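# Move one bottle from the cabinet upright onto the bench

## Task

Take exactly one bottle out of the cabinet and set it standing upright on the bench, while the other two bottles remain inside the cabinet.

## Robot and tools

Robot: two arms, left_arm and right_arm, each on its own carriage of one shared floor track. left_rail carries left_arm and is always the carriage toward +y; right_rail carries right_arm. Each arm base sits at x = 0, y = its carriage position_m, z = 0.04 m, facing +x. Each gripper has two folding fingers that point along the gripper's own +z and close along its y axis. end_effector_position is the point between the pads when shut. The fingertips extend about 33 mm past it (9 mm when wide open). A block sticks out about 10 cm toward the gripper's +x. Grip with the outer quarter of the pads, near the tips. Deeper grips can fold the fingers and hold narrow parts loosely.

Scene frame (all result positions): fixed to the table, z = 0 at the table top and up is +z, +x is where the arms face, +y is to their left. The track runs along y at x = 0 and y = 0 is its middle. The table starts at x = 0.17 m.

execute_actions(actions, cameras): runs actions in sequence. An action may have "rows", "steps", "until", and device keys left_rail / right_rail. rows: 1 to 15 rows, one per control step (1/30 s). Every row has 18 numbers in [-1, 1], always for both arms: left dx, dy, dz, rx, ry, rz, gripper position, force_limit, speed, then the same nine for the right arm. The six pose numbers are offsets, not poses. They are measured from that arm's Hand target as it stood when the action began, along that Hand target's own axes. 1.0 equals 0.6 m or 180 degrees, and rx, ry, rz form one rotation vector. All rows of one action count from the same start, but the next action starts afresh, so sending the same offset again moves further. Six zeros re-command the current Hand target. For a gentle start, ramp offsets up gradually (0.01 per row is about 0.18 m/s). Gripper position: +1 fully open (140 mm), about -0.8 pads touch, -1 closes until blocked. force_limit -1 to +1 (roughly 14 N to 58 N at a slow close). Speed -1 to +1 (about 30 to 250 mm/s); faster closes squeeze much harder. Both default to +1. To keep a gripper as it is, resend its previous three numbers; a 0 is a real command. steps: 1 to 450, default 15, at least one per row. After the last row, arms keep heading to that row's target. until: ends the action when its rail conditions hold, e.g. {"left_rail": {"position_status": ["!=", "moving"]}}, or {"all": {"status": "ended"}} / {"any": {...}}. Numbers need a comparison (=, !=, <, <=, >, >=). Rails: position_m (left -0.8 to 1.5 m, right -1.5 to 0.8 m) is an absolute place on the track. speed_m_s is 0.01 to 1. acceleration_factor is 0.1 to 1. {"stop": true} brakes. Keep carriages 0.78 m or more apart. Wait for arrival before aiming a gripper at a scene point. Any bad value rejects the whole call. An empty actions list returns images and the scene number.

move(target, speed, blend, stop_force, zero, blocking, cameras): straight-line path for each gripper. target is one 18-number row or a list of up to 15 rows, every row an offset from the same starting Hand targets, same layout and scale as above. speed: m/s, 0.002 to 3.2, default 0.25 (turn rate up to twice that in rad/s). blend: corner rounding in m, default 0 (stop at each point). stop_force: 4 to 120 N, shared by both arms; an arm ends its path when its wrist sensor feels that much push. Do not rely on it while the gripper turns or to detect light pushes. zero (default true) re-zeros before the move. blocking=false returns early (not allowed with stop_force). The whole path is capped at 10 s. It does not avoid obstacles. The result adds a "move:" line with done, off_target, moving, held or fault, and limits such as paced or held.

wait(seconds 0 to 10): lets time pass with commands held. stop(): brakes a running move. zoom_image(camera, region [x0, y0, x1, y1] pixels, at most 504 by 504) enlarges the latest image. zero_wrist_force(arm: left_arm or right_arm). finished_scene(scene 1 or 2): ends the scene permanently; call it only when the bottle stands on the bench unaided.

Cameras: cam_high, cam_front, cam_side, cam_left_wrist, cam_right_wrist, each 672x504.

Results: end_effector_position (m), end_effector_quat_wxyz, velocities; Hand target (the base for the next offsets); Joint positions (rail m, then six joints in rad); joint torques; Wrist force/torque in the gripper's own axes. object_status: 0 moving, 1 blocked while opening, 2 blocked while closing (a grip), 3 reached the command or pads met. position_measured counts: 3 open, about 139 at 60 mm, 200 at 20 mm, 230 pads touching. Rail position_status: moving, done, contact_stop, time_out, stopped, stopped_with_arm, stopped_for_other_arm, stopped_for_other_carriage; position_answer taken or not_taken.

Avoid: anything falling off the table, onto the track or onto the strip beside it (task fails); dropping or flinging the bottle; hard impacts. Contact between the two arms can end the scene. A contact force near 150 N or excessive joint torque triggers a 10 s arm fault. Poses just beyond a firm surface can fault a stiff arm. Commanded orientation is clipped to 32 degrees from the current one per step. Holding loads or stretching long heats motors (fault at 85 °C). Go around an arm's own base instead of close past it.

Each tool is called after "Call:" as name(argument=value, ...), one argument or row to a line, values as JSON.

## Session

Call:
execute_actions(
  actions=[],
)

Scene clock: 0.00 s.
left_arm: end_effector_position=(+0.3563, +1.0791, +0.5790) position_measured=3 object_status=3 end_effector_quat_wxyz=(+0.000, +0.000, +1.000, +0.000) | right_arm: end_effector_position=(+0.3563, -1.0283, +0.5790) position_measured=3 object_status=3 end_effector_quat_wxyz=(+0.000, +0.000, +1.000, +0.000)
Joint positions: left_arm=[1.001 -0.28 -2.157 1.821 -1.235 -1.571 -0.28] | right_arm=[-1.107 -0.281 -2.157 1.821 -1.235 -1.571 -0.28]
Joint velocities: within noise
Joint torques (N m): no reading
Wrist force (N): no reading
Wrist torque (N m): no reading
Wrist force, peak (N): no reading
Hand target: left_arm +0.3563, +1.0791, +0.5790; +0.000, +0.000, +1.000, +0.000 | right_arm +0.3563, -1.0283, +0.5790; +0.000, +0.000, +1.000, +0.000
Tool commands: left_gripper/position=+1.0 left_gripper/force_limit=+1.0 left_gripper/speed=+1.0 right_gripper/position=+1.0 right_gripper/force_limit=+1.0 right_gripper/speed=+1.0
left_rail: position_m=1.001 position_status=done
right_rail: position_m=-1.107 position_status=done
camera_calibration:
cam_left_wrist: T_world_to_cam=[[0.0536029, 0.998536, 0.0072659, -1.09158], [0.953592, -0.0533466, 0.296338, -0.448889], [0.296292, -0.00895588, -0.955055, 0.633408], [0, 0, 0, 1]] pos_world=[0.298895, 1.07171, 0.745893]
cam_right_wrist: T_world_to_cam=[[0.0114438, 0.99992, -0.0053924, 1.03728], [0.94695, -0.00910508, 0.321252, -0.533304], [0.321177, -0.00878266, -0.946978, 0.60634], [0, 0, 0, 1]] pos_world=[0.2984, -1.03673, 0.751109]

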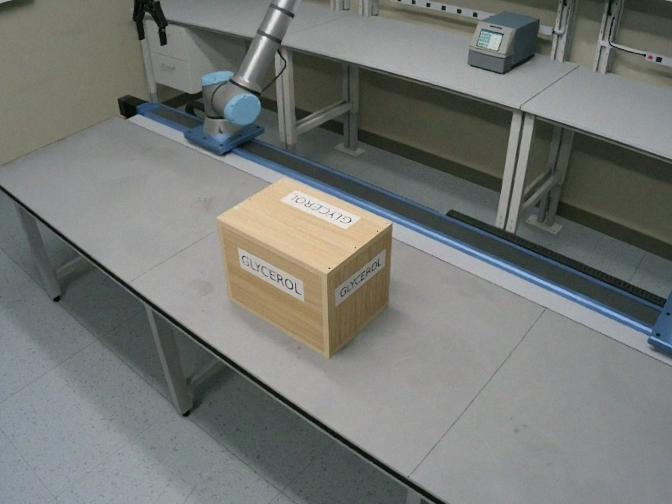

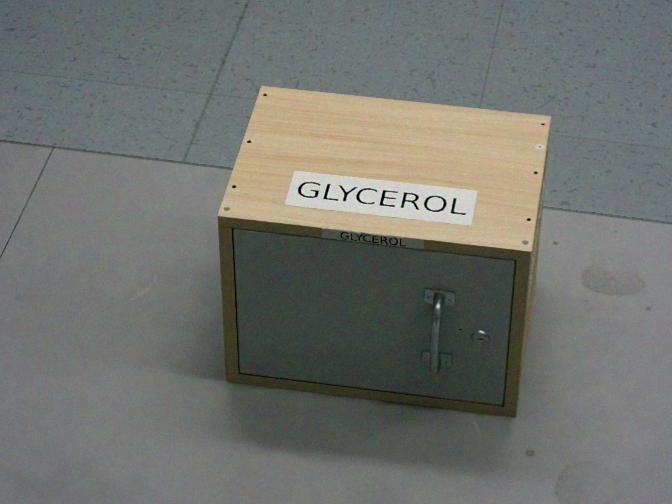

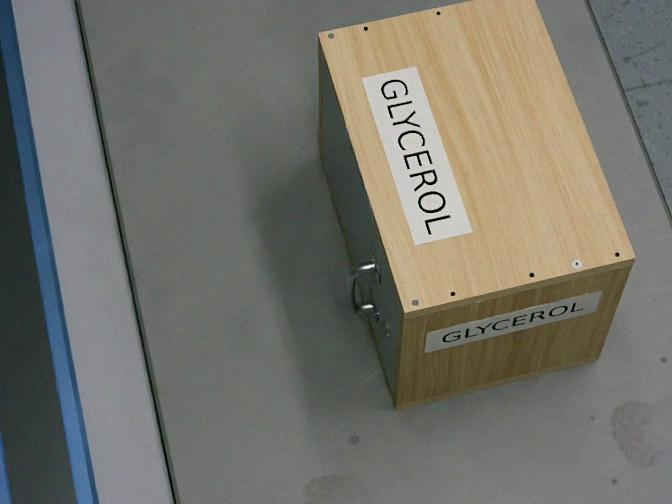

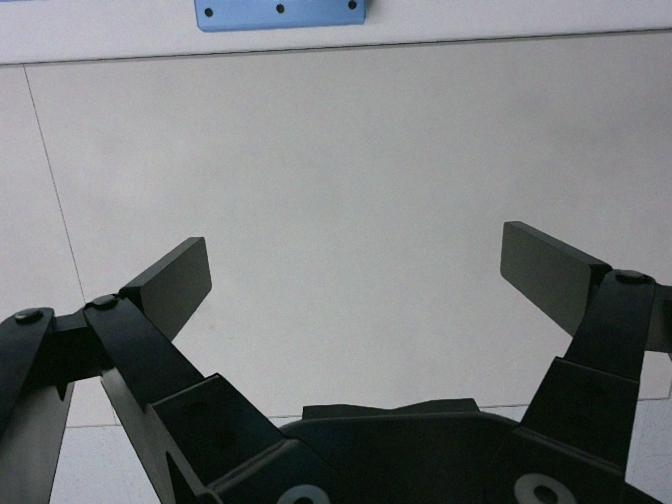

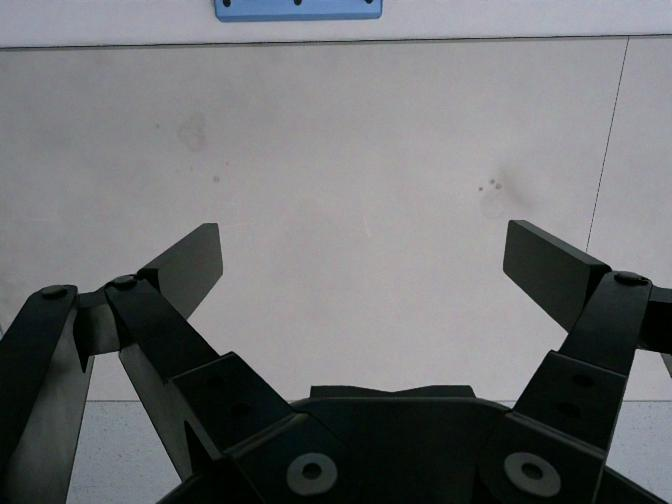

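Call:
execute_actions(
  actions=[
    {"left_rail":{"position_m":0.8},"steps":200,"until":{"left_rail":{"position_status":["!=","moving"]}}},
  ],
)

Call:
move(
  target=[
    [-0.07,-0.7,0.13,0,-0.5,0,-0.05,-1,-0.5,0,0,0,0,0,0,1,1,1],
  ],
  speed=0.4,
)

Call:
move(
  target=[
    [0.35,-0.6,-0.12,0,0,0.5,-0.05,-1,-0.5,0,0,0,0,0,0,1,1,1],
    [0.593,-0.98,-0.08,0,0,1,-0.05,-1,-0.5,0,0,0,0,0,0,1,1,1],
  ],
  speed=0.35,
  blend=0.05,
  cameras=["cam_left_wrist","cam_side"],
)

Scene clock: 10.77 s.
left_arm: end_effector_position=(+0.3563, +0.8786, +0.5790) position_measured=3 object_status=3 end_effector_quat_wxyz=(+0.000, +0.000, +1.000, +0.000) | right_arm: end_effector_position=(+0.3563, -1.0283, +0.5790) position_measured=3 object_status=3 end_effector_quat_wxyz=(+0.000, +0.000, +1.000, +0.000)
Joint positions: left_arm=[0.8 -0.28 -2.157 1.821 -1.235 -1.571 -0.281] | right_arm=[-1.107 -0.281 -2.157 1.821 -1.235 -1.571 -0.28]
Joint torques (N m): left_arm=[1.09 -0.83 -51.27 -4.73 -0.08 -0.43] | right_arm=[1.98 1.08 -47.65 -5.05 -0.52 -0.57]
Wrist force (N): left_arm=[0.7 -0.2 -0.1] | right_arm=[0.1 -0.1 -0.6]
Wrist torque (N m): left_arm=[-0.04 -0.16 0.00] | right_arm=[-0.01 -0.02 0.00]
Wrist force, peak (N): left_arm=[0.0 2.0 0.2] | right_arm=[-0.3 -0.5 -0.9]
Hand target: left_arm +0.3563, +0.8786, +0.5790; +0.000, +0.000, +1.000, +0.000 | right_arm +0.3563, -1.0283, +0.5790; +0.000, +0.000, +1.000, +0.000
Tool commands: left_gripper/position=+1.0 left_gripper/force_limit=+1.0 left_gripper/speed=+1.0 right_gripper/position=+1.0 right_gripper/force_limit=+1.0 right_gripper/speed=+1.0
left_rail: position_m=0.800 position_status=done
right_rail: position_m=-1.107 position_status=done

Scene clock: 13.97 s.
left_arm: end_effector_position=(+0.3983, +0.4586, +0.5010) position_measured=135 object_status=3 end_effector_quat_wxyz=(+0.707, +0.000, +0.707, +0.000) | right_arm: end_effector_position=(+0.3563, -1.0283, +0.5790) position_measured=3 object_status=3 end_effector_quat_wxyz=(+0.000, +0.000, +1.000, +0.000)
Joint positions: left_arm=[0.8 -1.93 -1.99 2.273 -0.283 -0.359 -3.141] | right_arm=[-1.107 -0.281 -2.157 1.821 -1.235 -1.571 -0.28]
Joint torques (N m): left_arm=[14.12 2.28 -59.14 4.25 -1.9 -2.64] | right_arm=[2.42 0.1 -47.69 -5.03 -0.61 -0.47]
Wrist force (N): left_arm=[2.4 1.7 -0.8] | right_arm=[0.0 0.2 -0.1]
Wrist torque (N m): left_arm=[0.92 -0.67 0.57] | right_arm=[0.04 0.01 0.00]
Wrist force, peak (N): left_arm=[3.6 0.5 -0.7] | right_arm=[-0.1 0.1 -0.9]
Hand target: left_arm +0.3983, +0.4586, +0.5010; +0.707, +0.000, +0.707, +0.000 | right_arm +0.3563, -1.0283, +0.5790; +0.000, +0.000, +1.000, +0.000
Off the commanded pose: left_arm 0.000 m, 0 deg | right_arm 0.000 m, 0 deg.
left_rail: position_m=0.800 position_status=done
right_rail: position_m=-1.107 position_status=done
move: done

Scene clock: 19.60 s.
left_arm: end_effector_position=(+0.3504, -0.1295, +0.1453) position_measured=135 object_status=3 end_effector_quat_wxyz=(+0.000, +0.707, +0.000, +0.708) | right_arm: end_effector_position=(+0.3563, -1.0283, +0.5790) position_measured=3 object_status=3 end_effector_quat_wxyz=(+0.000, +0.000, +1.000, +0.000)
Joint positions: left_arm=[0.8 -1.749 -0.708 1.377 -0.662 -0.178 -0.007] | right_arm=[-1.107 -0.281 -2.157 1.821 -1.235 -1.571 -0.28]
Joint torques (N m): left_arm=[13.21 -108.91 -24.85 -3.86 -1.54 1.88] | right_arm=[-0.17 1.53 -47.79 -5.04 -0.35 -0.29]
Wrist force (N): left_arm=[-0.5 0.0 -0.3] | right_arm=[0.1 0.1 -0.2]
Wrist torque (N m): left_arm=[0.17 0.06 -0.52] | right_arm=[0.02 -0.02 0.00]
Wrist force, peak (N): left_arm=[2.9 1.8 -1.2] | right_arm=[-0.5 0.3 -0.7]
Hand target: left_arm +0.3504, -0.1294, +0.1452; +0.000, +0.707, +0.000, +0.707 | right_arm +0.3563, -1.0283, +0.5790; +0.000, +0.000, +1.000, +0.000
Off the commanded pose: left_arm 0.000 m, 0 deg | right_arm 0.000 m, 0 deg.
left_rail: position_m=0.800 position_status=done
right_rail: position_m=-1.107 position_status=done
move: done
camera_calibration:
cam_left_wrist: T_world_to_cam=[[-0.00726491, -0.998542, -0.0534858, -0.109666], [-0.295156, 0.0532454, -0.953964, 0.253817], [0.955421, 0.00885617, -0.295112, -0.114387], [0, 0, 0, 1]] pos_world=[0.183407, -0.122008, 0.20251]
Images, in order (width x height): cam_side 672x504, cam_left_wrist 672x504.

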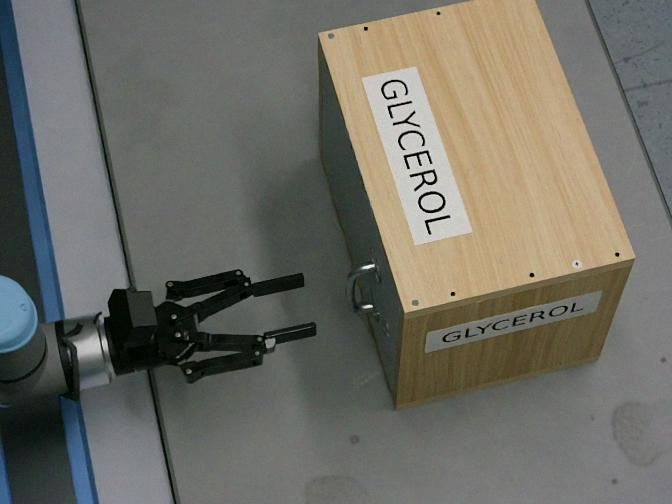

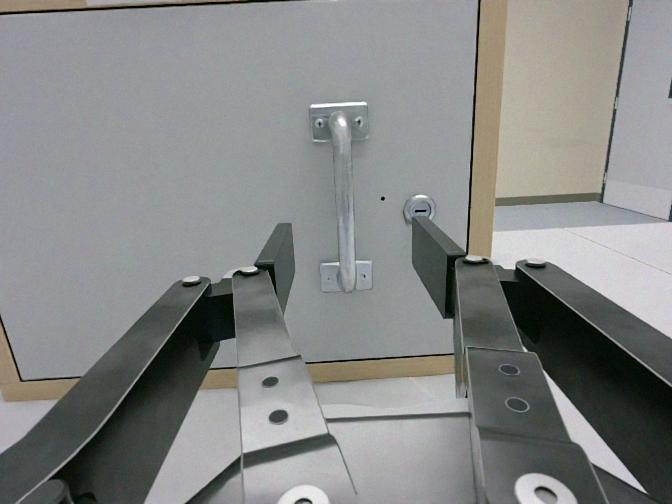

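Call:
move(
  target=[0,-0.003,0.1035,0,0,0,-0.05,0,-1,0,0,0,0,0,0,1,1,1],
  speed=0.1,
  stop_force=15,
)

Call:
execute_actions(
  actions=[
    {"rows":[[0,0,0,0,0,0,-1,0,-1,0,0,0,0,0,0,1,1,1]],"steps":75},
  ],
  cameras=["cam_side","cam_left_wrist"],
)

Scene clock: 24.77 s.
left_arm: end_effector_position=(+0.4125, -0.1276, +0.1452) position_measured=135 object_status=3 end_effector_quat_wxyz=(+0.000, +0.707, +0.000, +0.707) | right_arm: end_effector_position=(+0.3563, -1.0283, +0.5790) position_measured=3 object_status=3 end_effector_quat_wxyz=(+0.000, +0.000, +1.000, +0.000)
Joint positions: left_arm=[0.8 -1.682 -0.708 1.376 -0.667 -0.111 -0.001] | right_arm=[-1.107 -0.281 -2.157 1.821 -1.235 -1.571 -0.28]
Joint torques (N m): left_arm=[13.98 -86.92 -49.21 -3.82 1.89 1.95] | right_arm=[3.96 -0.28 -47.87 -5 -0.44 -0.28]
Wrist force (N): left_arm=[-0.6 -0.1 0.2] | right_arm=[-0.3 -0.1 -0.6]
Wrist torque (N m): left_arm=[0.17 0.07 -0.53] | right_arm=[-0.03 0.07 0.00]
Wrist force, peak (N): left_arm=[-1.0 0.7 0.5] | right_arm=[-0.2 -0.4 -1.1]
Hand target: left_arm +0.4125, -0.1276, +0.1452; +0.000, +0.707, +0.000, +0.707 | right_arm +0.3563, -1.0283, +0.5790; +0.000, +0.000, +1.000, +0.000
Off the commanded pose: left_arm 0.000 m, 0 deg | right_arm 0.000 m, 0 deg.
left_rail: position_m=0.800 position_status=done
right_rail: position_m=-1.107 position_status=done
move: done

Scene clock: 27.47 s.
left_arm: end_effector_position=(+0.4125, -0.1277, +0.1452) position_measured=215 object_status=2 end_effector_quat_wxyz=(+0.000, +0.707, +0.000, +0.707) | right_arm: end_effector_position=(+0.3563, -1.0283, +0.5790) position_measured=3 object_status=3 end_effector_quat_wxyz=(+0.000, +0.000, +1.000, +0.000)
Joint positions: left_arm=[0.8 -1.682 -0.708 1.376 -0.667 -0.111 -0.001] | right_arm=[-1.107 -0.281 -2.157 1.821 -1.235 -1.571 -0.28]
Joint torques (N m): left_arm=[16.9 -98.81 -31.55 -3.6 0.27 2.03] | right_arm=[1.97 0.5 -48.2 -4.96 -0.53 -0.28]
Wrist force (N): left_arm=[-0.4 -1.6 -5.2] | right_arm=[-0.2 -0.4 -0.5]
Wrist torque (N m): left_arm=[0.30 0.04 -0.64] | right_arm=[-0.08 0.04 0.00]
Wrist force, peak (N): left_arm=[-0.6 -1.8 -5.4] | right_arm=[-0.1 0.6 -0.7]
Hand target: left_arm +0.4125, -0.1276, +0.1452; +0.000, +0.707, +0.000, +0.707 | right_arm +0.3563, -1.0283, +0.5790; +0.000, +0.000, +1.000, +0.000
Off the commanded pose: left_arm 0.000 m, 0 deg | right_arm 0.000 m, 0 deg.
left_rail: position_m=0.800 position_status=done
right_rail: position_m=-1.107 position_status=done
camera_calibration:
cam_left_wrist: T_world_to_cam=[[-0.00735012, -0.998537, -0.0535731, -0.107373], [-0.296151, 0.0533448, -0.95365, 0.272364], [0.955113, 0.00885626, -0.29611, -0.173524], [0, 0, 0, 1]] pos_world=[0.245607, -0.120208, 0.202606]
Images, in order (width x height): cam_side 672x504, cam_left_wrist 672x504.

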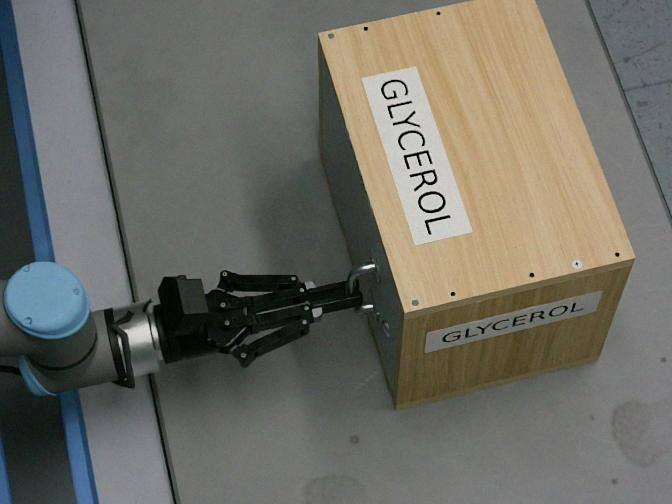

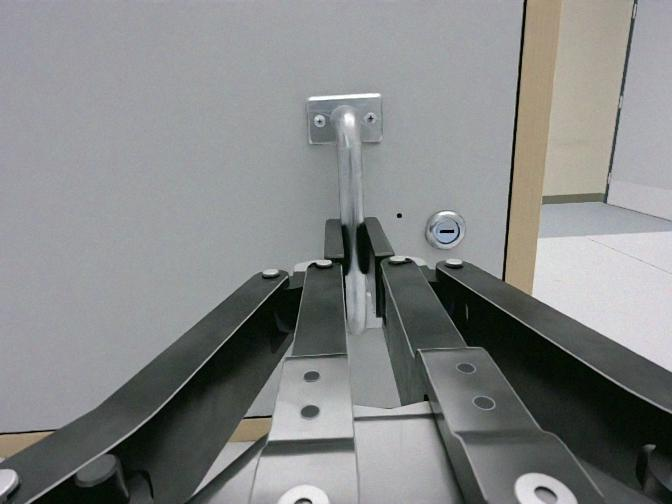

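Call:
move(
  target=[
    [0,-0.0212,-0.0762,-0.0556,0,0,-1,0,-1,0,0,0,0,0,0,1,1,1],
    [0,-0.0767,-0.1808,-0.1389,0,0,-1,0,-1,0,0,0,0,0,0,1,1,1],
    [0,-0.1573,-0.2675,-0.2222,0,0,-1,0,-1,0,0,0,0,0,0,1,1,1],
    [0,-0.2577,-0.3302,-0.3056,0,0,-1,0,-1,0,0,0,0,0,0,1,1,1],
    [0,-0.3867,-0.3672,-0.4,0,0,-1,0,-1,0,0,0,0,0,0,1,1,1],
  ],
  speed=[0.05,0.09,0.1,0.1,0.1],
  blend=0.006,
  stop_force=60,
  cameras=["cam_front","cam_side"],
)

Scene clock: 42.20 s.
left_arm: end_effector_position=(+0.1922, +0.1044, +0.1452) position_measured=215 object_status=2 end_effector_quat_wxyz=(+0.416, +0.572, -0.416, +0.572) | right_arm: end_effector_position=(+0.3563, -1.0283, +0.5790) position_measured=3 object_status=3 end_effector_quat_wxyz=(+0.000, +0.000, +1.000, +0.000)
Joint positions: left_arm=[0.8 -1.815 -1.294 2.559 -1.265 1.013 0] | right_arm=[-1.107 -0.281 -2.157 1.821 -1.235 -1.571 -0.28]
Joint torques (N m): left_arm=[5.47 -61.4 -16.5 -13.35 5.75 1.86] | right_arm=[2.88 0.71 -47.43 -4.99 -0.35 -0.35]
Wrist force (N): left_arm=[-20.8 -10.6 1.4] | right_arm=[-0.1 -0.1 -0.2]
Wrist torque (N m): left_arm=[0.59 -0.18 -0.61] | right_arm=[-0.03 0.02 0.00]
Wrist force, peak (N): left_arm=[-21.6 -10.2 0.9] | right_arm=[-0.2 -0.6 -0.9]
Hand target: left_arm +0.1922, +0.1044, +0.1452; +0.416, +0.572, -0.416, +0.572 | right_arm +0.3563, -1.0283, +0.5790; +0.000, +0.000, +1.000, +0.000
Off the commanded pose: left_arm 0.000 m, 0 deg | right_arm 0.000 m, 0 deg.
left_rail: position_m=0.800 position_status=done
right_rail: position_m=-1.107 position_status=done
move: done
Images, in order (width x height): cam_front 672x504, cam_side 672x504.

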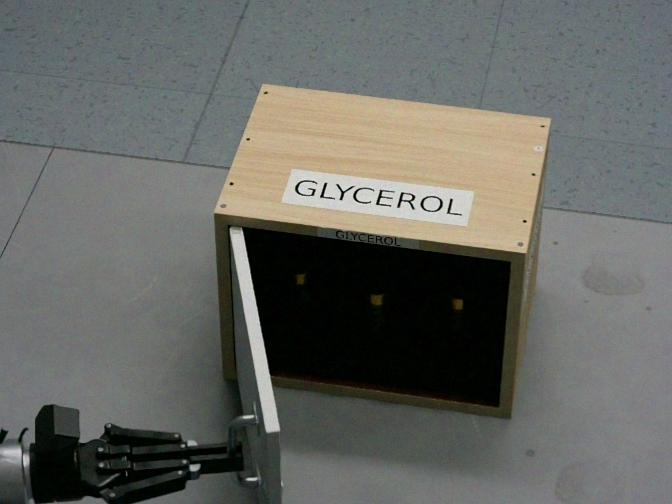

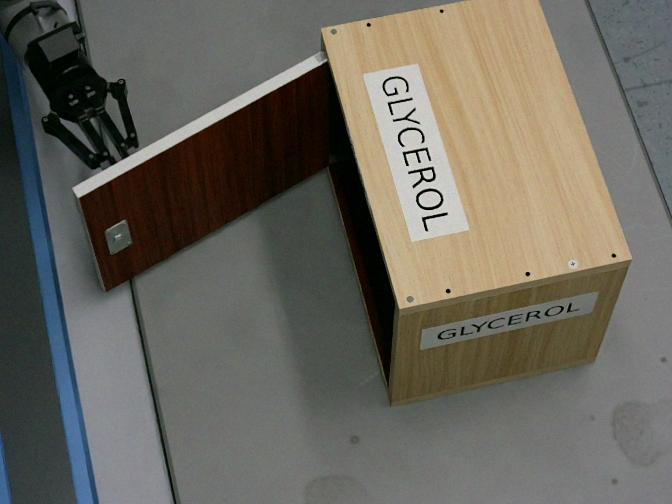

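Call:
move(
  target=[
    [0,0,0,0,0,0,-0.2,0,-0.5,0,0,0,0,0,0,1,1,1],
    [0,0,-0.2,0,0,0,-0.2,0,-0.5,0,0,0,0,0,0,1,1,1],
    [0.6,0,-0.2,0,0,0,-0.2,0,-0.5,0,0,0,0,0,0,1,1,1],
  ],
  speed=[0.2,0.15,0.35],
)

Call:
execute_actions(
  actions=[
    {"left_rail":{"position_m":0.4},"steps":200,"until":{"left_rail":{"position_status":["!=","moving"]}}},
  ],
)

Call:
move(
  target=[
    [-0.258,-0.28,0.03,0.4,0,0,0.1,-1,-0.5,0,0,0,0,0,0,1,1,1],
    [-0.625,-0.28,0.03,0.4,0,0,0.1,-1,-0.5,0,0,0,0,0,0,1,1,1],
  ],
  speed=0.35,
  cameras=["cam_left_wrist","cam_side","cam_front"],
)

Call:
zoom_image(
  camera="cam_left_wrist",
  region=[80, 120, 460, 400],
)

Scene clock: 50.77 s.
left_arm: end_effector_position=(+0.1551, +0.2185, +0.5052) position_measured=154 object_status=3 end_effector_quat_wxyz=(+0.416, +0.572, -0.416, +0.572) | right_arm: end_effector_position=(+0.3563, -1.0283, +0.5790) position_measured=3 object_status=3 end_effector_quat_wxyz=(+0.000, +0.000, +1.000, +0.000)
Joint positions: left_arm=[0.8 -2.106 -2.217 2.366 -0.149 0.722 0] | right_arm=[-1.107 -0.281 -2.157 1.821 -1.235 -1.571 -0.28]
Joint torques (N m): left_arm=[-13.83 15.43 -62.59 1.1 -2.18 -2.61] | right_arm=[1.59 1.06 -48.23 -4.88 -0.3 -0.37]
Wrist force (N): left_arm=[-0.6 0.3 -0.4] | right_arm=[0.0 -0.1 -0.7]
Wrist torque (N m): left_arm=[0.18 0.11 -0.38] | right_arm=[-0.01 0.00 0.00]
Wrist force, peak (N): left_arm=[-21.9 -10.4 1.3] | right_arm=[-0.5 -0.2 -0.9]
Hand target: left_arm +0.1550, +0.2185, +0.5052; +0.416, +0.572, -0.416, +0.572 | right_arm +0.3563, -1.0283, +0.5790; +0.000, +0.000, +1.000, +0.000
Off the commanded pose: left_arm 0.000 m, 0 deg | right_arm 0.000 m, 0 deg.
left_rail: position_m=0.800 position_status=done
right_rail: position_m=-1.107 position_status=done
move: done

Scene clock: 52.53 s.
left_arm: end_effector_position=(+0.1550, -0.1815, +0.5052) position_measured=154 object_status=3 end_effector_quat_wxyz=(+0.416, +0.572, -0.416, +0.572) | right_arm: end_effector_position=(+0.3563, -1.0283, +0.5790) position_measured=3 object_status=3 end_effector_quat_wxyz=(+0.000, +0.000, +1.000, +0.000)
Joint positions: left_arm=[0.4 -2.106 -2.217 2.366 -0.149 0.722 0] | right_arm=[-1.107 -0.281 -2.157 1.821 -1.235 -1.571 -0.28]
Joint torques (N m): left_arm=[5.76 -7.87 -57.35 -0.76 -1.31 -2.63] | right_arm=[1.14 -0.79 -47.81 -4.97 -0.31 -0.42]
Wrist force (N): left_arm=[-0.5 0.2 0.1] | right_arm=[-0.5 -0.2 -0.3]
Wrist torque (N m): left_arm=[0.15 0.07 -0.37] | right_arm=[-0.06 0.12 -0.01]
Wrist force, peak (N): left_arm=[-0.9 0.2 -1.9] | right_arm=[-0.5 -0.5 -0.5]
Hand target: left_arm +0.1550, -0.1815, +0.5052; +0.416, +0.572, -0.416, +0.572 | right_arm +0.3563, -1.0283, +0.5790; +0.000, +0.000, +1.000, +0.000
Tool commands: left_gripper/position=-0.2 left_gripper/force_limit=+0.0 left_gripper/speed=-0.5 right_gripper/position=+1.0 right_gripper/force_limit=+1.0 right_gripper/speed=+1.0
Off the commanded pose: left_arm 0.000 m, 0 deg | right_arm 0.000 m, 0 deg.
left_rail: position_m=0.400 position_status=done
right_rail: position_m=-1.107 position_status=done

Scene clock: 56.43 s.
left_arm: end_effector_position=(+0.3204, -0.1467, +0.1303) position_measured=117 object_status=3 end_effector_quat_wxyz=(+0.000, +0.707, +0.000, +0.707) | right_arm: end_effector_position=(+0.3563, -1.0283, +0.5790) position_measured=3 object_status=3 end_effector_quat_wxyz=(+0.000, +0.000, +1.000, +0.000)
Joint positions: left_arm=[0.4 -1.932 -1.103 2.236 -1.132 -0.361 0] | right_arm=[-1.107 -0.281 -2.157 1.821 -1.235 -1.571 -0.28]
Joint torques (N m): left_arm=[12.69 -44.73 -6 -3.22 1.51 1.92] | right_arm=[2.45 -0.26 -47.75 -4.97 -0.34 -0.33]
Wrist force (N): left_arm=[-0.1 0.4 -0.4] | right_arm=[-0.1 -0.2 -0.3]
Wrist torque (N m): left_arm=[0.22 0.04 -0.53] | right_arm=[-0.05 0.02 -0.01]
Wrist force, peak (N): left_arm=[-2.8 0.9 -0.4] | right_arm=[-0.4 0.1 -0.9]
Hand target: left_arm +0.3204, -0.1467, +0.1302; +0.000, +0.707, +0.000, +0.707 | right_arm +0.3563, -1.0283, +0.5790; +0.000, +0.000, +1.000, +0.000
Off the commanded pose: left_arm 0.000 m, 0 deg | right_arm 0.000 m, 0 deg.
left_rail: position_m=0.400 position_status=done
right_rail: position_m=-1.107 position_status=done
move: done
camera_calibration:
cam_left_wrist: T_world_to_cam=[[-0.00734943, -0.998537, -0.0535741, -0.12782], [-0.296123, 0.0533458, -0.953659, 0.23189], [0.955122, 0.00885565, -0.296081, -0.0898085], [0, 0, 0, 1]] pos_world=[0.153507, -0.139208, 0.187706]
Images, in order (width x height): cam_front 672x504, cam_side 672x504, cam_left_wrist 672x504.

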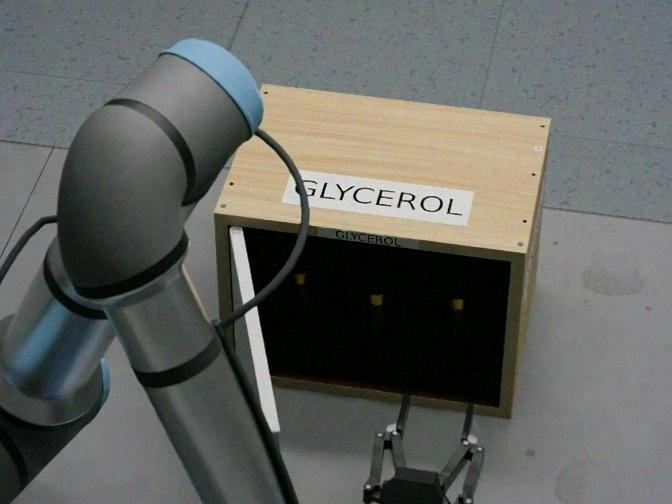

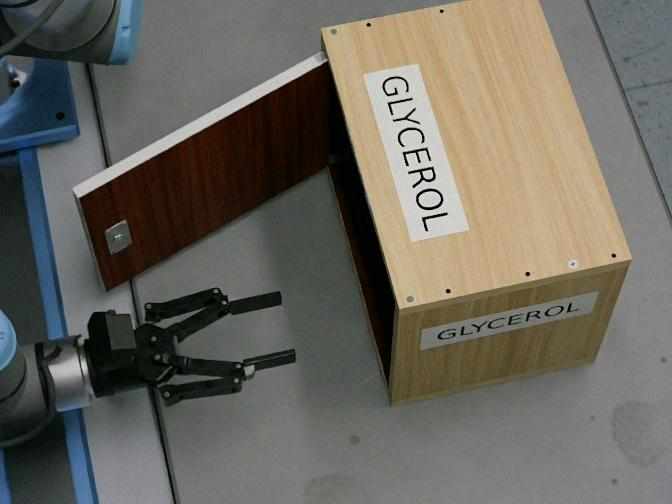

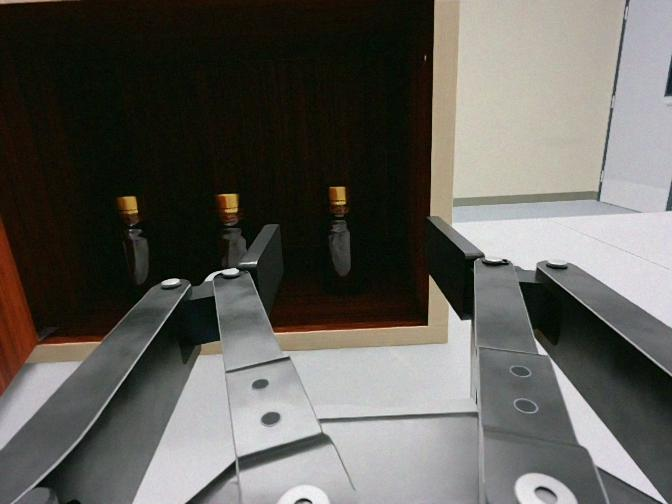

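Scaled by 1.326.

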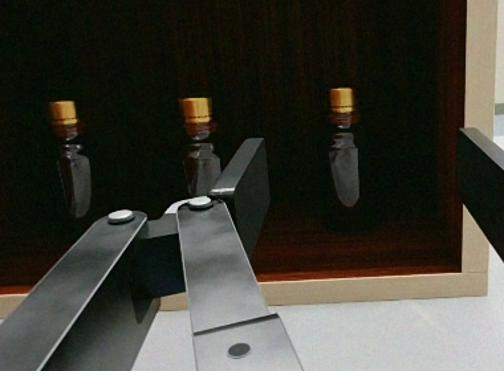

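Call:
move(
  target=[-0.0787,-0.006,0.228,0,-0.0833,0,0.1,-1,-0.5,0,0,0,0,0,0,1,1,1],
  speed=0.15,
  cameras=["cam_left_wrist","cam_side"],
)

Call:
zoom_image(
  camera="cam_left_wrist",
  region=[200, 20, 500, 320],
)

Scene clock: 71.67 s.
left_arm: end_effector_position=(+0.4571, -0.1431, +0.0830) position_measured=117 object_status=3 end_effector_quat_wxyz=(+0.000, +0.793, +0.000, +0.609) | right_arm: end_effector_position=(+0.3563, -1.0283, +0.5790) position_measured=3 object_status=3 end_effector_quat_wxyz=(+0.000, +0.000, +1.000, +0.000)
Joint positions: left_arm=[0.4 -1.656 -1.089 2.426 -2.596 -0.275 1.248] | right_arm=[-1.107 -0.281 -2.157 1.821 -1.235 -1.571 -0.28]
Joint torques (N m): left_arm=[15.74 -43.71 -1.56 -8.42 1.03 1.84] | right_arm=[2.37 0.1 -47.95 -4.92 -0.44 -0.26]
Wrist force (N): left_arm=[-0.4 0.6 0.2] | right_arm=[-0.2 -0.2 -0.2]
Wrist torque (N m): left_arm=[0.17 0.06 -0.52] | right_arm=[-0.06 0.04 0.00]
Wrist force, peak (N): left_arm=[-0.2 0.8 -1.8] | right_arm=[0.0 -0.1 -1.0]
Hand target: left_arm +0.4572, -0.1431, +0.0830; +0.000, +0.793, +0.000, +0.609 | right_arm +0.3563, -1.0283, +0.5790; +0.000, +0.000, +1.000, +0.000
Off the commanded pose: left_arm 0.000 m, 0 deg | right_arm 0.000 m, 0 deg.
left_rail: position_m=0.400 position_status=done
right_rail: position_m=-1.107 position_status=done
move: done
camera_calibration:
cam_left_wrist: T_world_to_cam=[[-0.0203303, -0.998542, -0.0500042, -0.120207], [-0.532543, 0.0531445, -0.844733, 0.326134], [0.846159, 0.00945577, -0.532847, -0.164839], [0, 0, 0, 1]] pos_world=[0.310717, -0.135805, 0.181651]
Images, in order (width x height): cam_side 672x504, cam_left_wrist 672x504.

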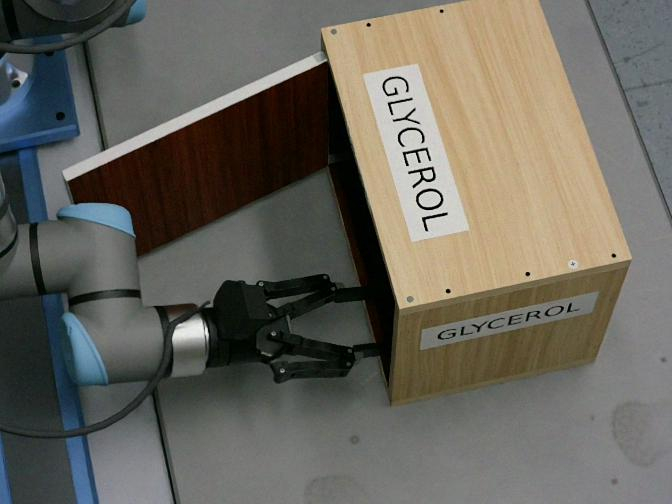

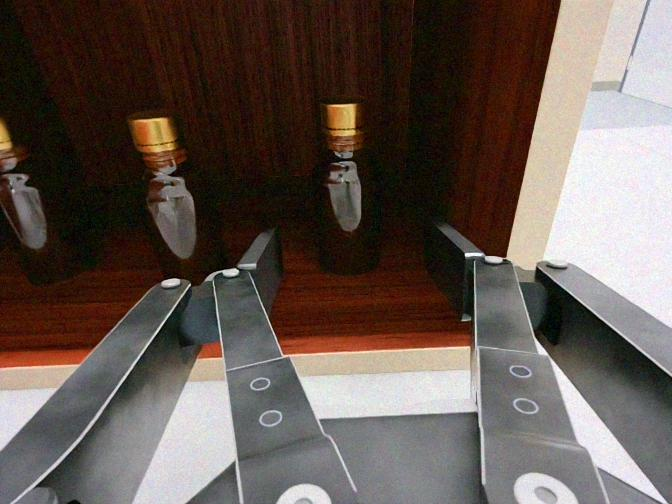

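Scaled by 1.680.

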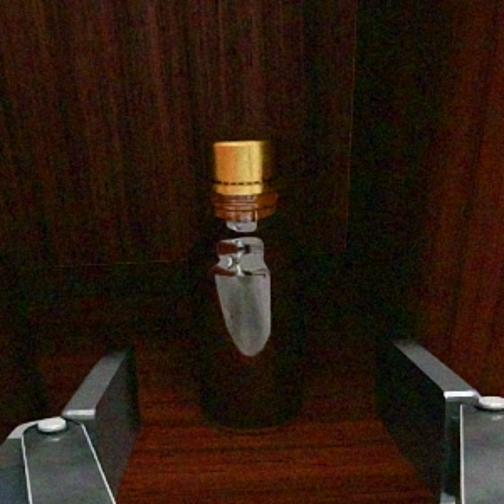

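Call:
move(
  target=[0,-0.002,0.1378,0,0,0,0.1,-1,-0.5,0,0,0,0,0,0,1,1,1],
  speed=0.08,
  stop_force=10,
)

Call:
execute_actions(
  actions=[
    {"rows":[[0,0,0,0,0,0,-1,-0.3,-1,0,0,0,0,0,0,1,1,1]],"steps":80},
  ],
  cameras=["cam_left_wrist"],
)

Scene clock: 78.10 s.
left_arm: end_effector_position=(+0.5371, -0.1419, +0.0616) position_measured=117 object_status=3 end_effector_quat_wxyz=(+0.000, +0.793, +0.000, +0.609) | right_arm: end_effector_position=(+0.3563, -1.0283, +0.5790) position_measured=3 object_status=3 end_effector_quat_wxyz=(+0.000, +0.000, +1.000, +0.000)
Joint positions: left_arm=[0.4 -1.509 -0.879 2.369 -3.288 -0.269 1.806] | right_arm=[-1.107 -0.281 -2.157 1.821 -1.235 -1.571 -0.28]
Joint torques (N m): left_arm=[15.44 -51.16 -6.79 -8.51 1.11 1.69] | right_arm=[3.02 -0.1 -47.73 -4.99 -0.3 -0.31]
Wrist force (N): left_arm=[-0.3 0.4 -0.7] | right_arm=[0.0 0.0 -0.3]
Wrist torque (N m): left_arm=[0.14 0.04 -0.50] | right_arm=[-0.01 0.00 0.00]
Wrist force, peak (N): left_arm=[0.0 0.7 -1.5] | right_arm=[-0.4 -0.2 -0.9]
Hand target: left_arm +0.5371, -0.1419, +0.0616; +0.000, +0.793, +0.000, +0.609 | right_arm +0.3563, -1.0283, +0.5790; +0.000, +0.000, +1.000, +0.000
Off the commanded pose: left_arm 0.000 m, 0 deg | right_arm 0.000 m, 0 deg.
left_rail: position_m=0.400 position_status=done
right_rail: position_m=-1.107 position_status=done
move: done

Scene clock: 80.97 s.
left_arm: end_effector_position=(+0.5371, -0.1419, +0.0616) position_measured=162 object_status=2 end_effector_quat_wxyz=(+0.000, +0.793, +0.000, +0.609) | right_arm: end_effector_position=(+0.3563, -1.0283, +0.5790) position_measured=3 object_status=3 end_effector_quat_wxyz=(+0.000, +0.000, +1.000, +0.000)
Joint positions: left_arm=[0.4 -1.509 -0.879 2.369 -3.288 -0.269 1.806] | right_arm=[-1.107 -0.281 -2.157 1.821 -1.235 -1.571 -0.28]
Joint torques (N m): left_arm=[12.94 -50.08 5.55 -4.46 1.97 1.91] | right_arm=[0.74 -0.23 -48.72 -4.84 -0.49 -0.36]
Wrist force (N): left_arm=[3.0 0.3 -3.0] | right_arm=[-0.3 0.1 -0.2]
Wrist torque (N m): left_arm=[0.09 0.06 -0.59] | right_arm=[0.01 0.07 0.00]
Wrist force, peak (N): left_arm=[3.4 0.3 -3.6] | right_arm=[-0.8 -0.2 -0.6]
Hand target: left_arm +0.5371, -0.1419, +0.0616; +0.000, +0.793, +0.000, +0.609 | right_arm +0.3563, -1.0283, +0.5790; +0.000, +0.000, +1.000, +0.000
Off the commanded pose: left_arm 0.000 m, 0 deg | right_arm 0.000 m, 0 deg.
left_rail: position_m=0.400 position_status=done
right_rail: position_m=-1.107 position_status=done
camera_calibration:
cam_left_wrist: T_world_to_cam=[[-0.0209607, -0.998537, -0.0498454, -0.118034], [-0.532816, 0.0533431, -0.844548, 0.350688], [0.845971, 0.00885614, -0.533155, -0.243907], [0, 0, 0, 1]] pos_world=[0.390716, -0.134408, 0.16025]
Images, in order (width x height): cam_left_wrist 672x504.

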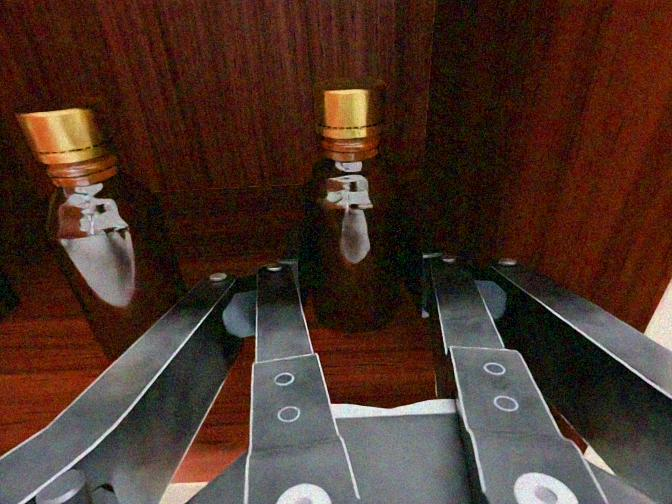

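Call:
move(
  target=[0.0483,0,-0.013,0,0,0,-1,-0.3,-1,0,0,0,0,0,0,1,1,1],
  speed=0.05,
  cameras=["cam_left_wrist","cam_high"],
)

Scene clock: 84.77 s.
left_arm: end_effector_position=(+0.5371, -0.1419, +0.0916) position_measured=162 object_status=2 end_effector_quat_wxyz=(+0.000, +0.793, +0.000, +0.609) end_effector_velocity=(+0.000, +0.000, +0.001) end_effector_angular_velocity=(+0.001, +0.000, +0.000) | right_arm: end_effector_position=(+0.3563, -1.0283, +0.5790) position_measured=3 object_status=3 end_effector_quat_wxyz=(+0.000, +0.000, +1.000, +0.000)
Joint positions: left_arm=[0.4 -1.509 -0.949 2.379 -3.229 -0.269 1.806] | right_arm=[-1.107 -0.281 -2.157 1.821 -1.235 -1.571 -0.28]
Joint velocities: left_arm=[0 0 -0.002 0 0.005 0 -0.001] | right_arm=[within noise]
Joint torques (N m): left_arm=[-10.21 -71.9 1.52 -1.48 2.92 -2.45] | right_arm=[1.95 0.77 -48.05 -4.9 -0.23 -0.39]
Wrist force (N): left_arm=[-3.3 0.3 0.4] | right_arm=[0.2 -0.5 -0.9]
Wrist torque (N m): left_arm=[0.10 0.08 -0.37] | right_arm=[-0.12 -0.05 0.00]
Wrist force, peak (N): left_arm=[3.7 -0.3 -3.8] | right_arm=[-0.4 0.2 -1.2]
Hand target: left_arm +0.5371, -0.1419, +0.0916; +0.000, +0.793, +0.000, +0.609 | right_arm +0.3563, -1.0283, +0.5790; +0.000, +0.000, +1.000, +0.000
Off the commanded pose: left_arm 0.000 m, 0 deg | right_arm 0.000 m, 0 deg.
left_rail: position_m=0.400 position_status=done
right_rail: position_m=-1.107 position_status=done
move: done
camera_calibration:
cam_left_wrist: T_world_to_cam=[[-0.0208699, -0.998536, -0.049902, -0.116568], [-0.532704, 0.0533438, -0.844619, 0.375911], [0.846044, 0.00895593, -0.533038, -0.228002], [0, 0, 0, 1]] pos_world=[0.390717, -0.134408, 0.19015]
Images, in order (width x height): cam_high 672x504, cam_left_wrist 672x504.

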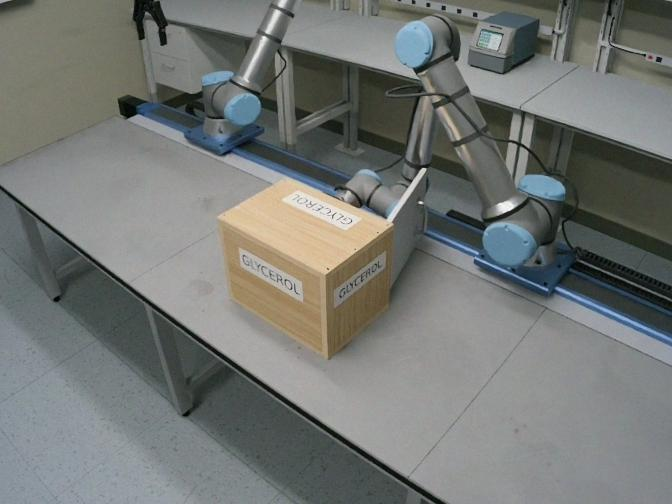

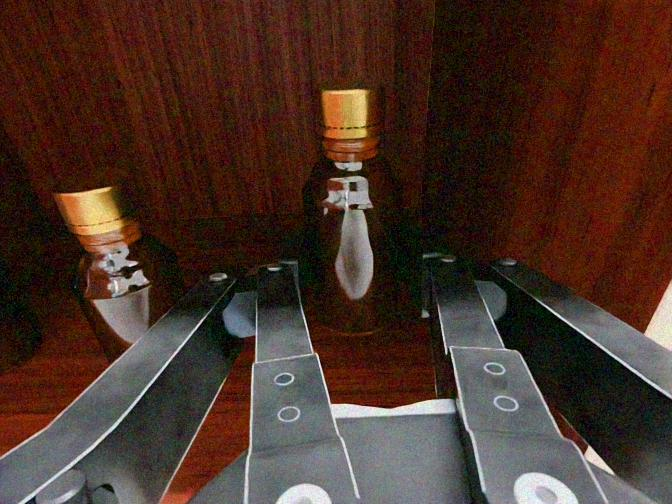

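Call:
move(
  target=[
    [-0.0473,0,-0.241,0,0,0,-1,-0.3,-1,0,0,0,0,0,0,1,1,1],
    [-0.0473,0.46,-0.241,0,0,0,-1,-0.3,-1,0,0,0,0,0,0,1,1,1],
    [-0.004,0.46,-0.08,0,0,0,-1,-0.3,-1,0,0,0,0,0,0,1,1,1],
  ],
  speed=0.13,
  blend=[0.01,0.03,0],
  cameras=["cam_left_wrist","cam_high","cam_side"],
)

Scene clock: 96.33 s.
left_arm: end_effector_position=(+0.4900, -0.4179, +0.1018) position_measured=162 object_status=2 end_effector_quat_wxyz=(+0.000, +0.793, +0.000, +0.609) | right_arm: end_effector_position=(+0.3563, -1.0283, +0.5790) position_measured=3 object_status=3 end_effector_quat_wxyz=(+0.000, +0.000, +1.000, +0.000)
Joint positions: left_arm=[0.4 -1.587 -0.862 1.887 -2.534 -0.262 1.507] | right_arm=[-1.107 -0.281 -2.157 1.821 -1.235 -1.571 -0.28]
Joint torques (N m): left_arm=[15.19 -72.55 -17.96 -8.89 1.69 2.05] | right_arm=[1.92 0.29 -48.13 -4.86 -0.31 -0.47]
Wrist force (N): left_arm=[-2.2 0.7 0.2] | right_arm=[-0.3 0.0 0.2]
Wrist torque (N m): left_arm=[0.22 -0.12 -0.54] | right_arm=[0.00 0.06 0.00]
Wrist force, peak (N): left_arm=[-3.7 0.8 -0.2] | right_arm=[-0.4 0.2 -1.1]
Hand target: left_arm +0.4901, -0.4179, +0.1017; +0.000, +0.793, +0.000, +0.609 | right_arm +0.3563, -1.0283, +0.5790; +0.000, +0.000, +1.000, +0.000
Off the commanded pose: left_arm 0.000 m, 0 deg | right_arm 0.000 m, 0 deg.
left_rail: position_m=0.400 position_status=done
right_rail: position_m=-1.107 position_status=done
move: done
camera_calibration:
cam_left_wrist: T_world_to_cam=[[-0.0205632, -0.998539, -0.0499769, -0.392828], [-0.53272, 0.0532435, -0.844615, 0.374127], [0.846042, 0.00925577, -0.533036, -0.18012], [0, 0, 0, 1]] pos_world=[0.343617, -0.410506, 0.20035]
Images, in order (width x height): cam_high 672x504, cam_side 672x504, cam_left_wrist 672x504.

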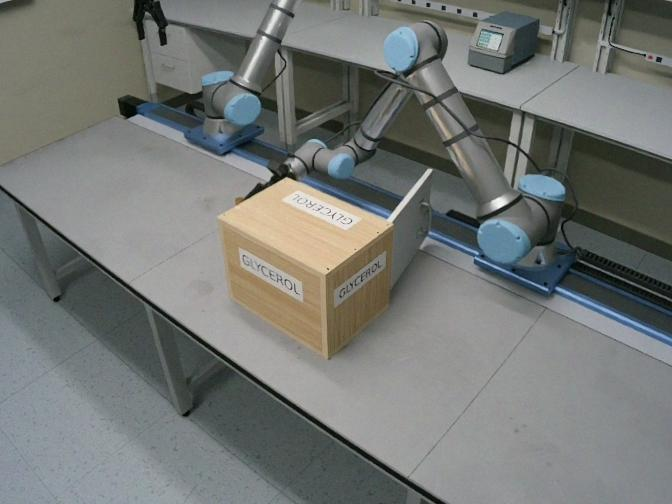

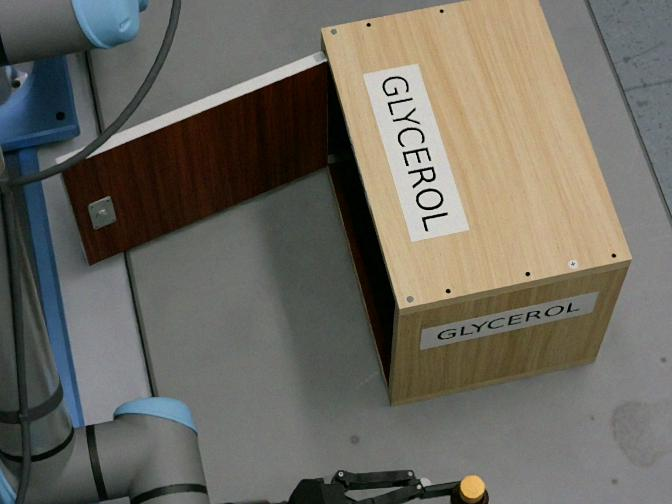

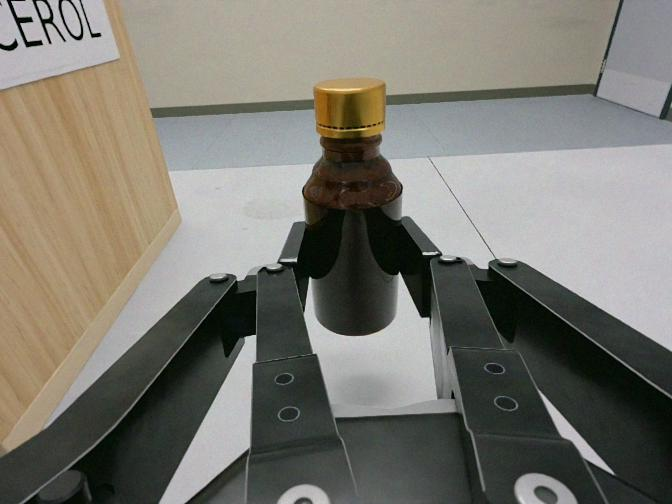

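Call:
move(
  target=[-0.0644,0,0.0173,0,0,0,-1,-0.3,-1,0,0,0,0,0,0,1,1,1],
  speed=0.08,
)

Call:
move(
  target=[-0.0403,0,0.0108,0,0,0,-1,-0.3,-1,0,0,0,0,0,0,1,1,1],
  speed=0.012,
  stop_force=5,
  cameras=["cam_left_wrist"],
)

Scene clock: 100.50 s.
left_arm: end_effector_position=(+0.4900, -0.4179, +0.0618) position_measured=162 object_status=2 end_effector_quat_wxyz=(+0.000, +0.793, +0.000, +0.609) | right_arm: end_effector_position=(+0.3563, -1.0283, +0.5790) position_measured=3 object_status=3 end_effector_quat_wxyz=(+0.000, +0.000, +1.000, +0.000)
Joint positions: left_arm=[0.4 -1.587 -0.802 1.882 -2.591 -0.262 1.509] | right_arm=[-1.107 -0.281 -2.157 1.821 -1.235 -1.571 -0.28]
Joint torques (N m): left_arm=[13.05 -72.55 -43.16 -8.76 4.57 2.09] | right_arm=[1.78 -1.08 -48.19 -4.81 -0.24 -0.21]
Wrist force (N): left_arm=[-2.9 0.6 0.4] | right_arm=[-0.4 -0.1 -0.1]
Wrist torque (N m): left_arm=[0.21 0.04 -0.53] | right_arm=[-0.01 0.08 0.00]
Wrist force, peak (N): left_arm=[-3.7 0.5 0.5] | right_arm=[-0.3 -0.5 -1.0]
Hand target: left_arm +0.4901, -0.4179, +0.0617; +0.000, +0.793, +0.000, +0.609 | right_arm +0.3563, -1.0283, +0.5790; +0.000, +0.000, +1.000, +0.000
Off the commanded pose: left_arm 0.000 m, 0 deg | right_arm 0.000 m, 0 deg.
left_rail: position_m=0.400 position_status=done
right_rail: position_m=-1.107 position_status=done
move: done

Scene clock: 103.27 s.
left_arm: end_effector_position=(+0.4901, -0.4179, +0.0443) position_measured=162 object_status=2 end_effector_quat_wxyz=(+0.000, +0.793, +0.000, +0.609) | right_arm: end_effector_position=(+0.3563, -1.0283, +0.5790) position_measured=3 object_status=3 end_effector_quat_wxyz=(+0.000, +0.000, +1.000, +0.000)
Joint positions: left_arm=[0.4 -1.587 -0.775 1.878 -2.613 -0.262 1.509] | right_arm=[-1.107 -0.281 -2.157 1.821 -1.235 -1.571 -0.28]
Joint torques (N m): left_arm=[9.78 -96.55 -14.01 -1.54 3.54 1.5] | right_arm=[0.74 -0.71 -47.97 -4.96 -0.28 -0.27]
Wrist force (N): left_arm=[-2.7 0.6 0.1] | right_arm=[0.2 -0.3 0.0]
Wrist torque (N m): left_arm=[0.21 0.03 -0.54] | right_arm=[-0.06 -0.04 0.00]
Wrist force, peak (N): left_arm=[9.7 -0.5 -4.2] | right_arm=[0.3 0.1 -0.8]
Hand target: left_arm +0.4901, -0.4179, +0.0443; +0.000, +0.793, +0.000, +0.609 (not the last commanded pose) | right_arm +0.3563, -1.0283, +0.5790; +0.000, +0.000, +1.000, +0.000
Off the commanded pose: left_arm 0.008 m, 0 deg | right_arm 0.000 m, 0 deg.
left_rail: position_m=0.400 position_status=done
right_rail: position_m=-1.107 position_status=done
move: contact (left_arm)
camera_calibration:
cam_left_wrist: T_world_to_cam=[[-0.0208761, -0.998536, -0.0498985, -0.395598], [-0.532821, 0.0533429, -0.844545, 0.325764], [0.845971, 0.00895613, -0.533154, -0.210883], [0, 0, 0, 1]] pos_world=[0.343716, -0.410508, 0.14295]
Images, in order (width x height): cam_left_wrist 672x504.

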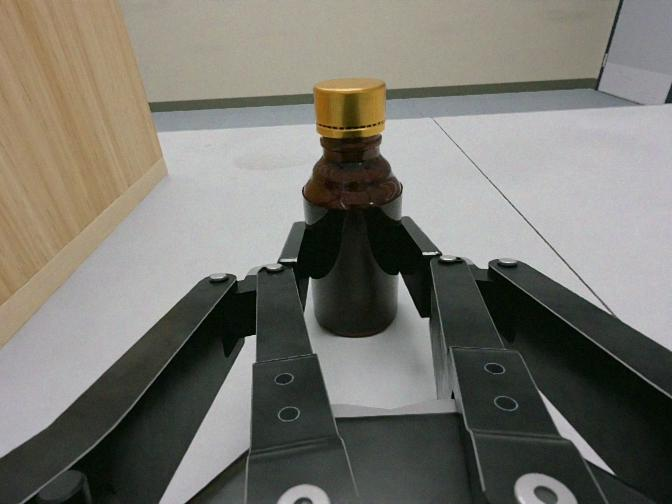

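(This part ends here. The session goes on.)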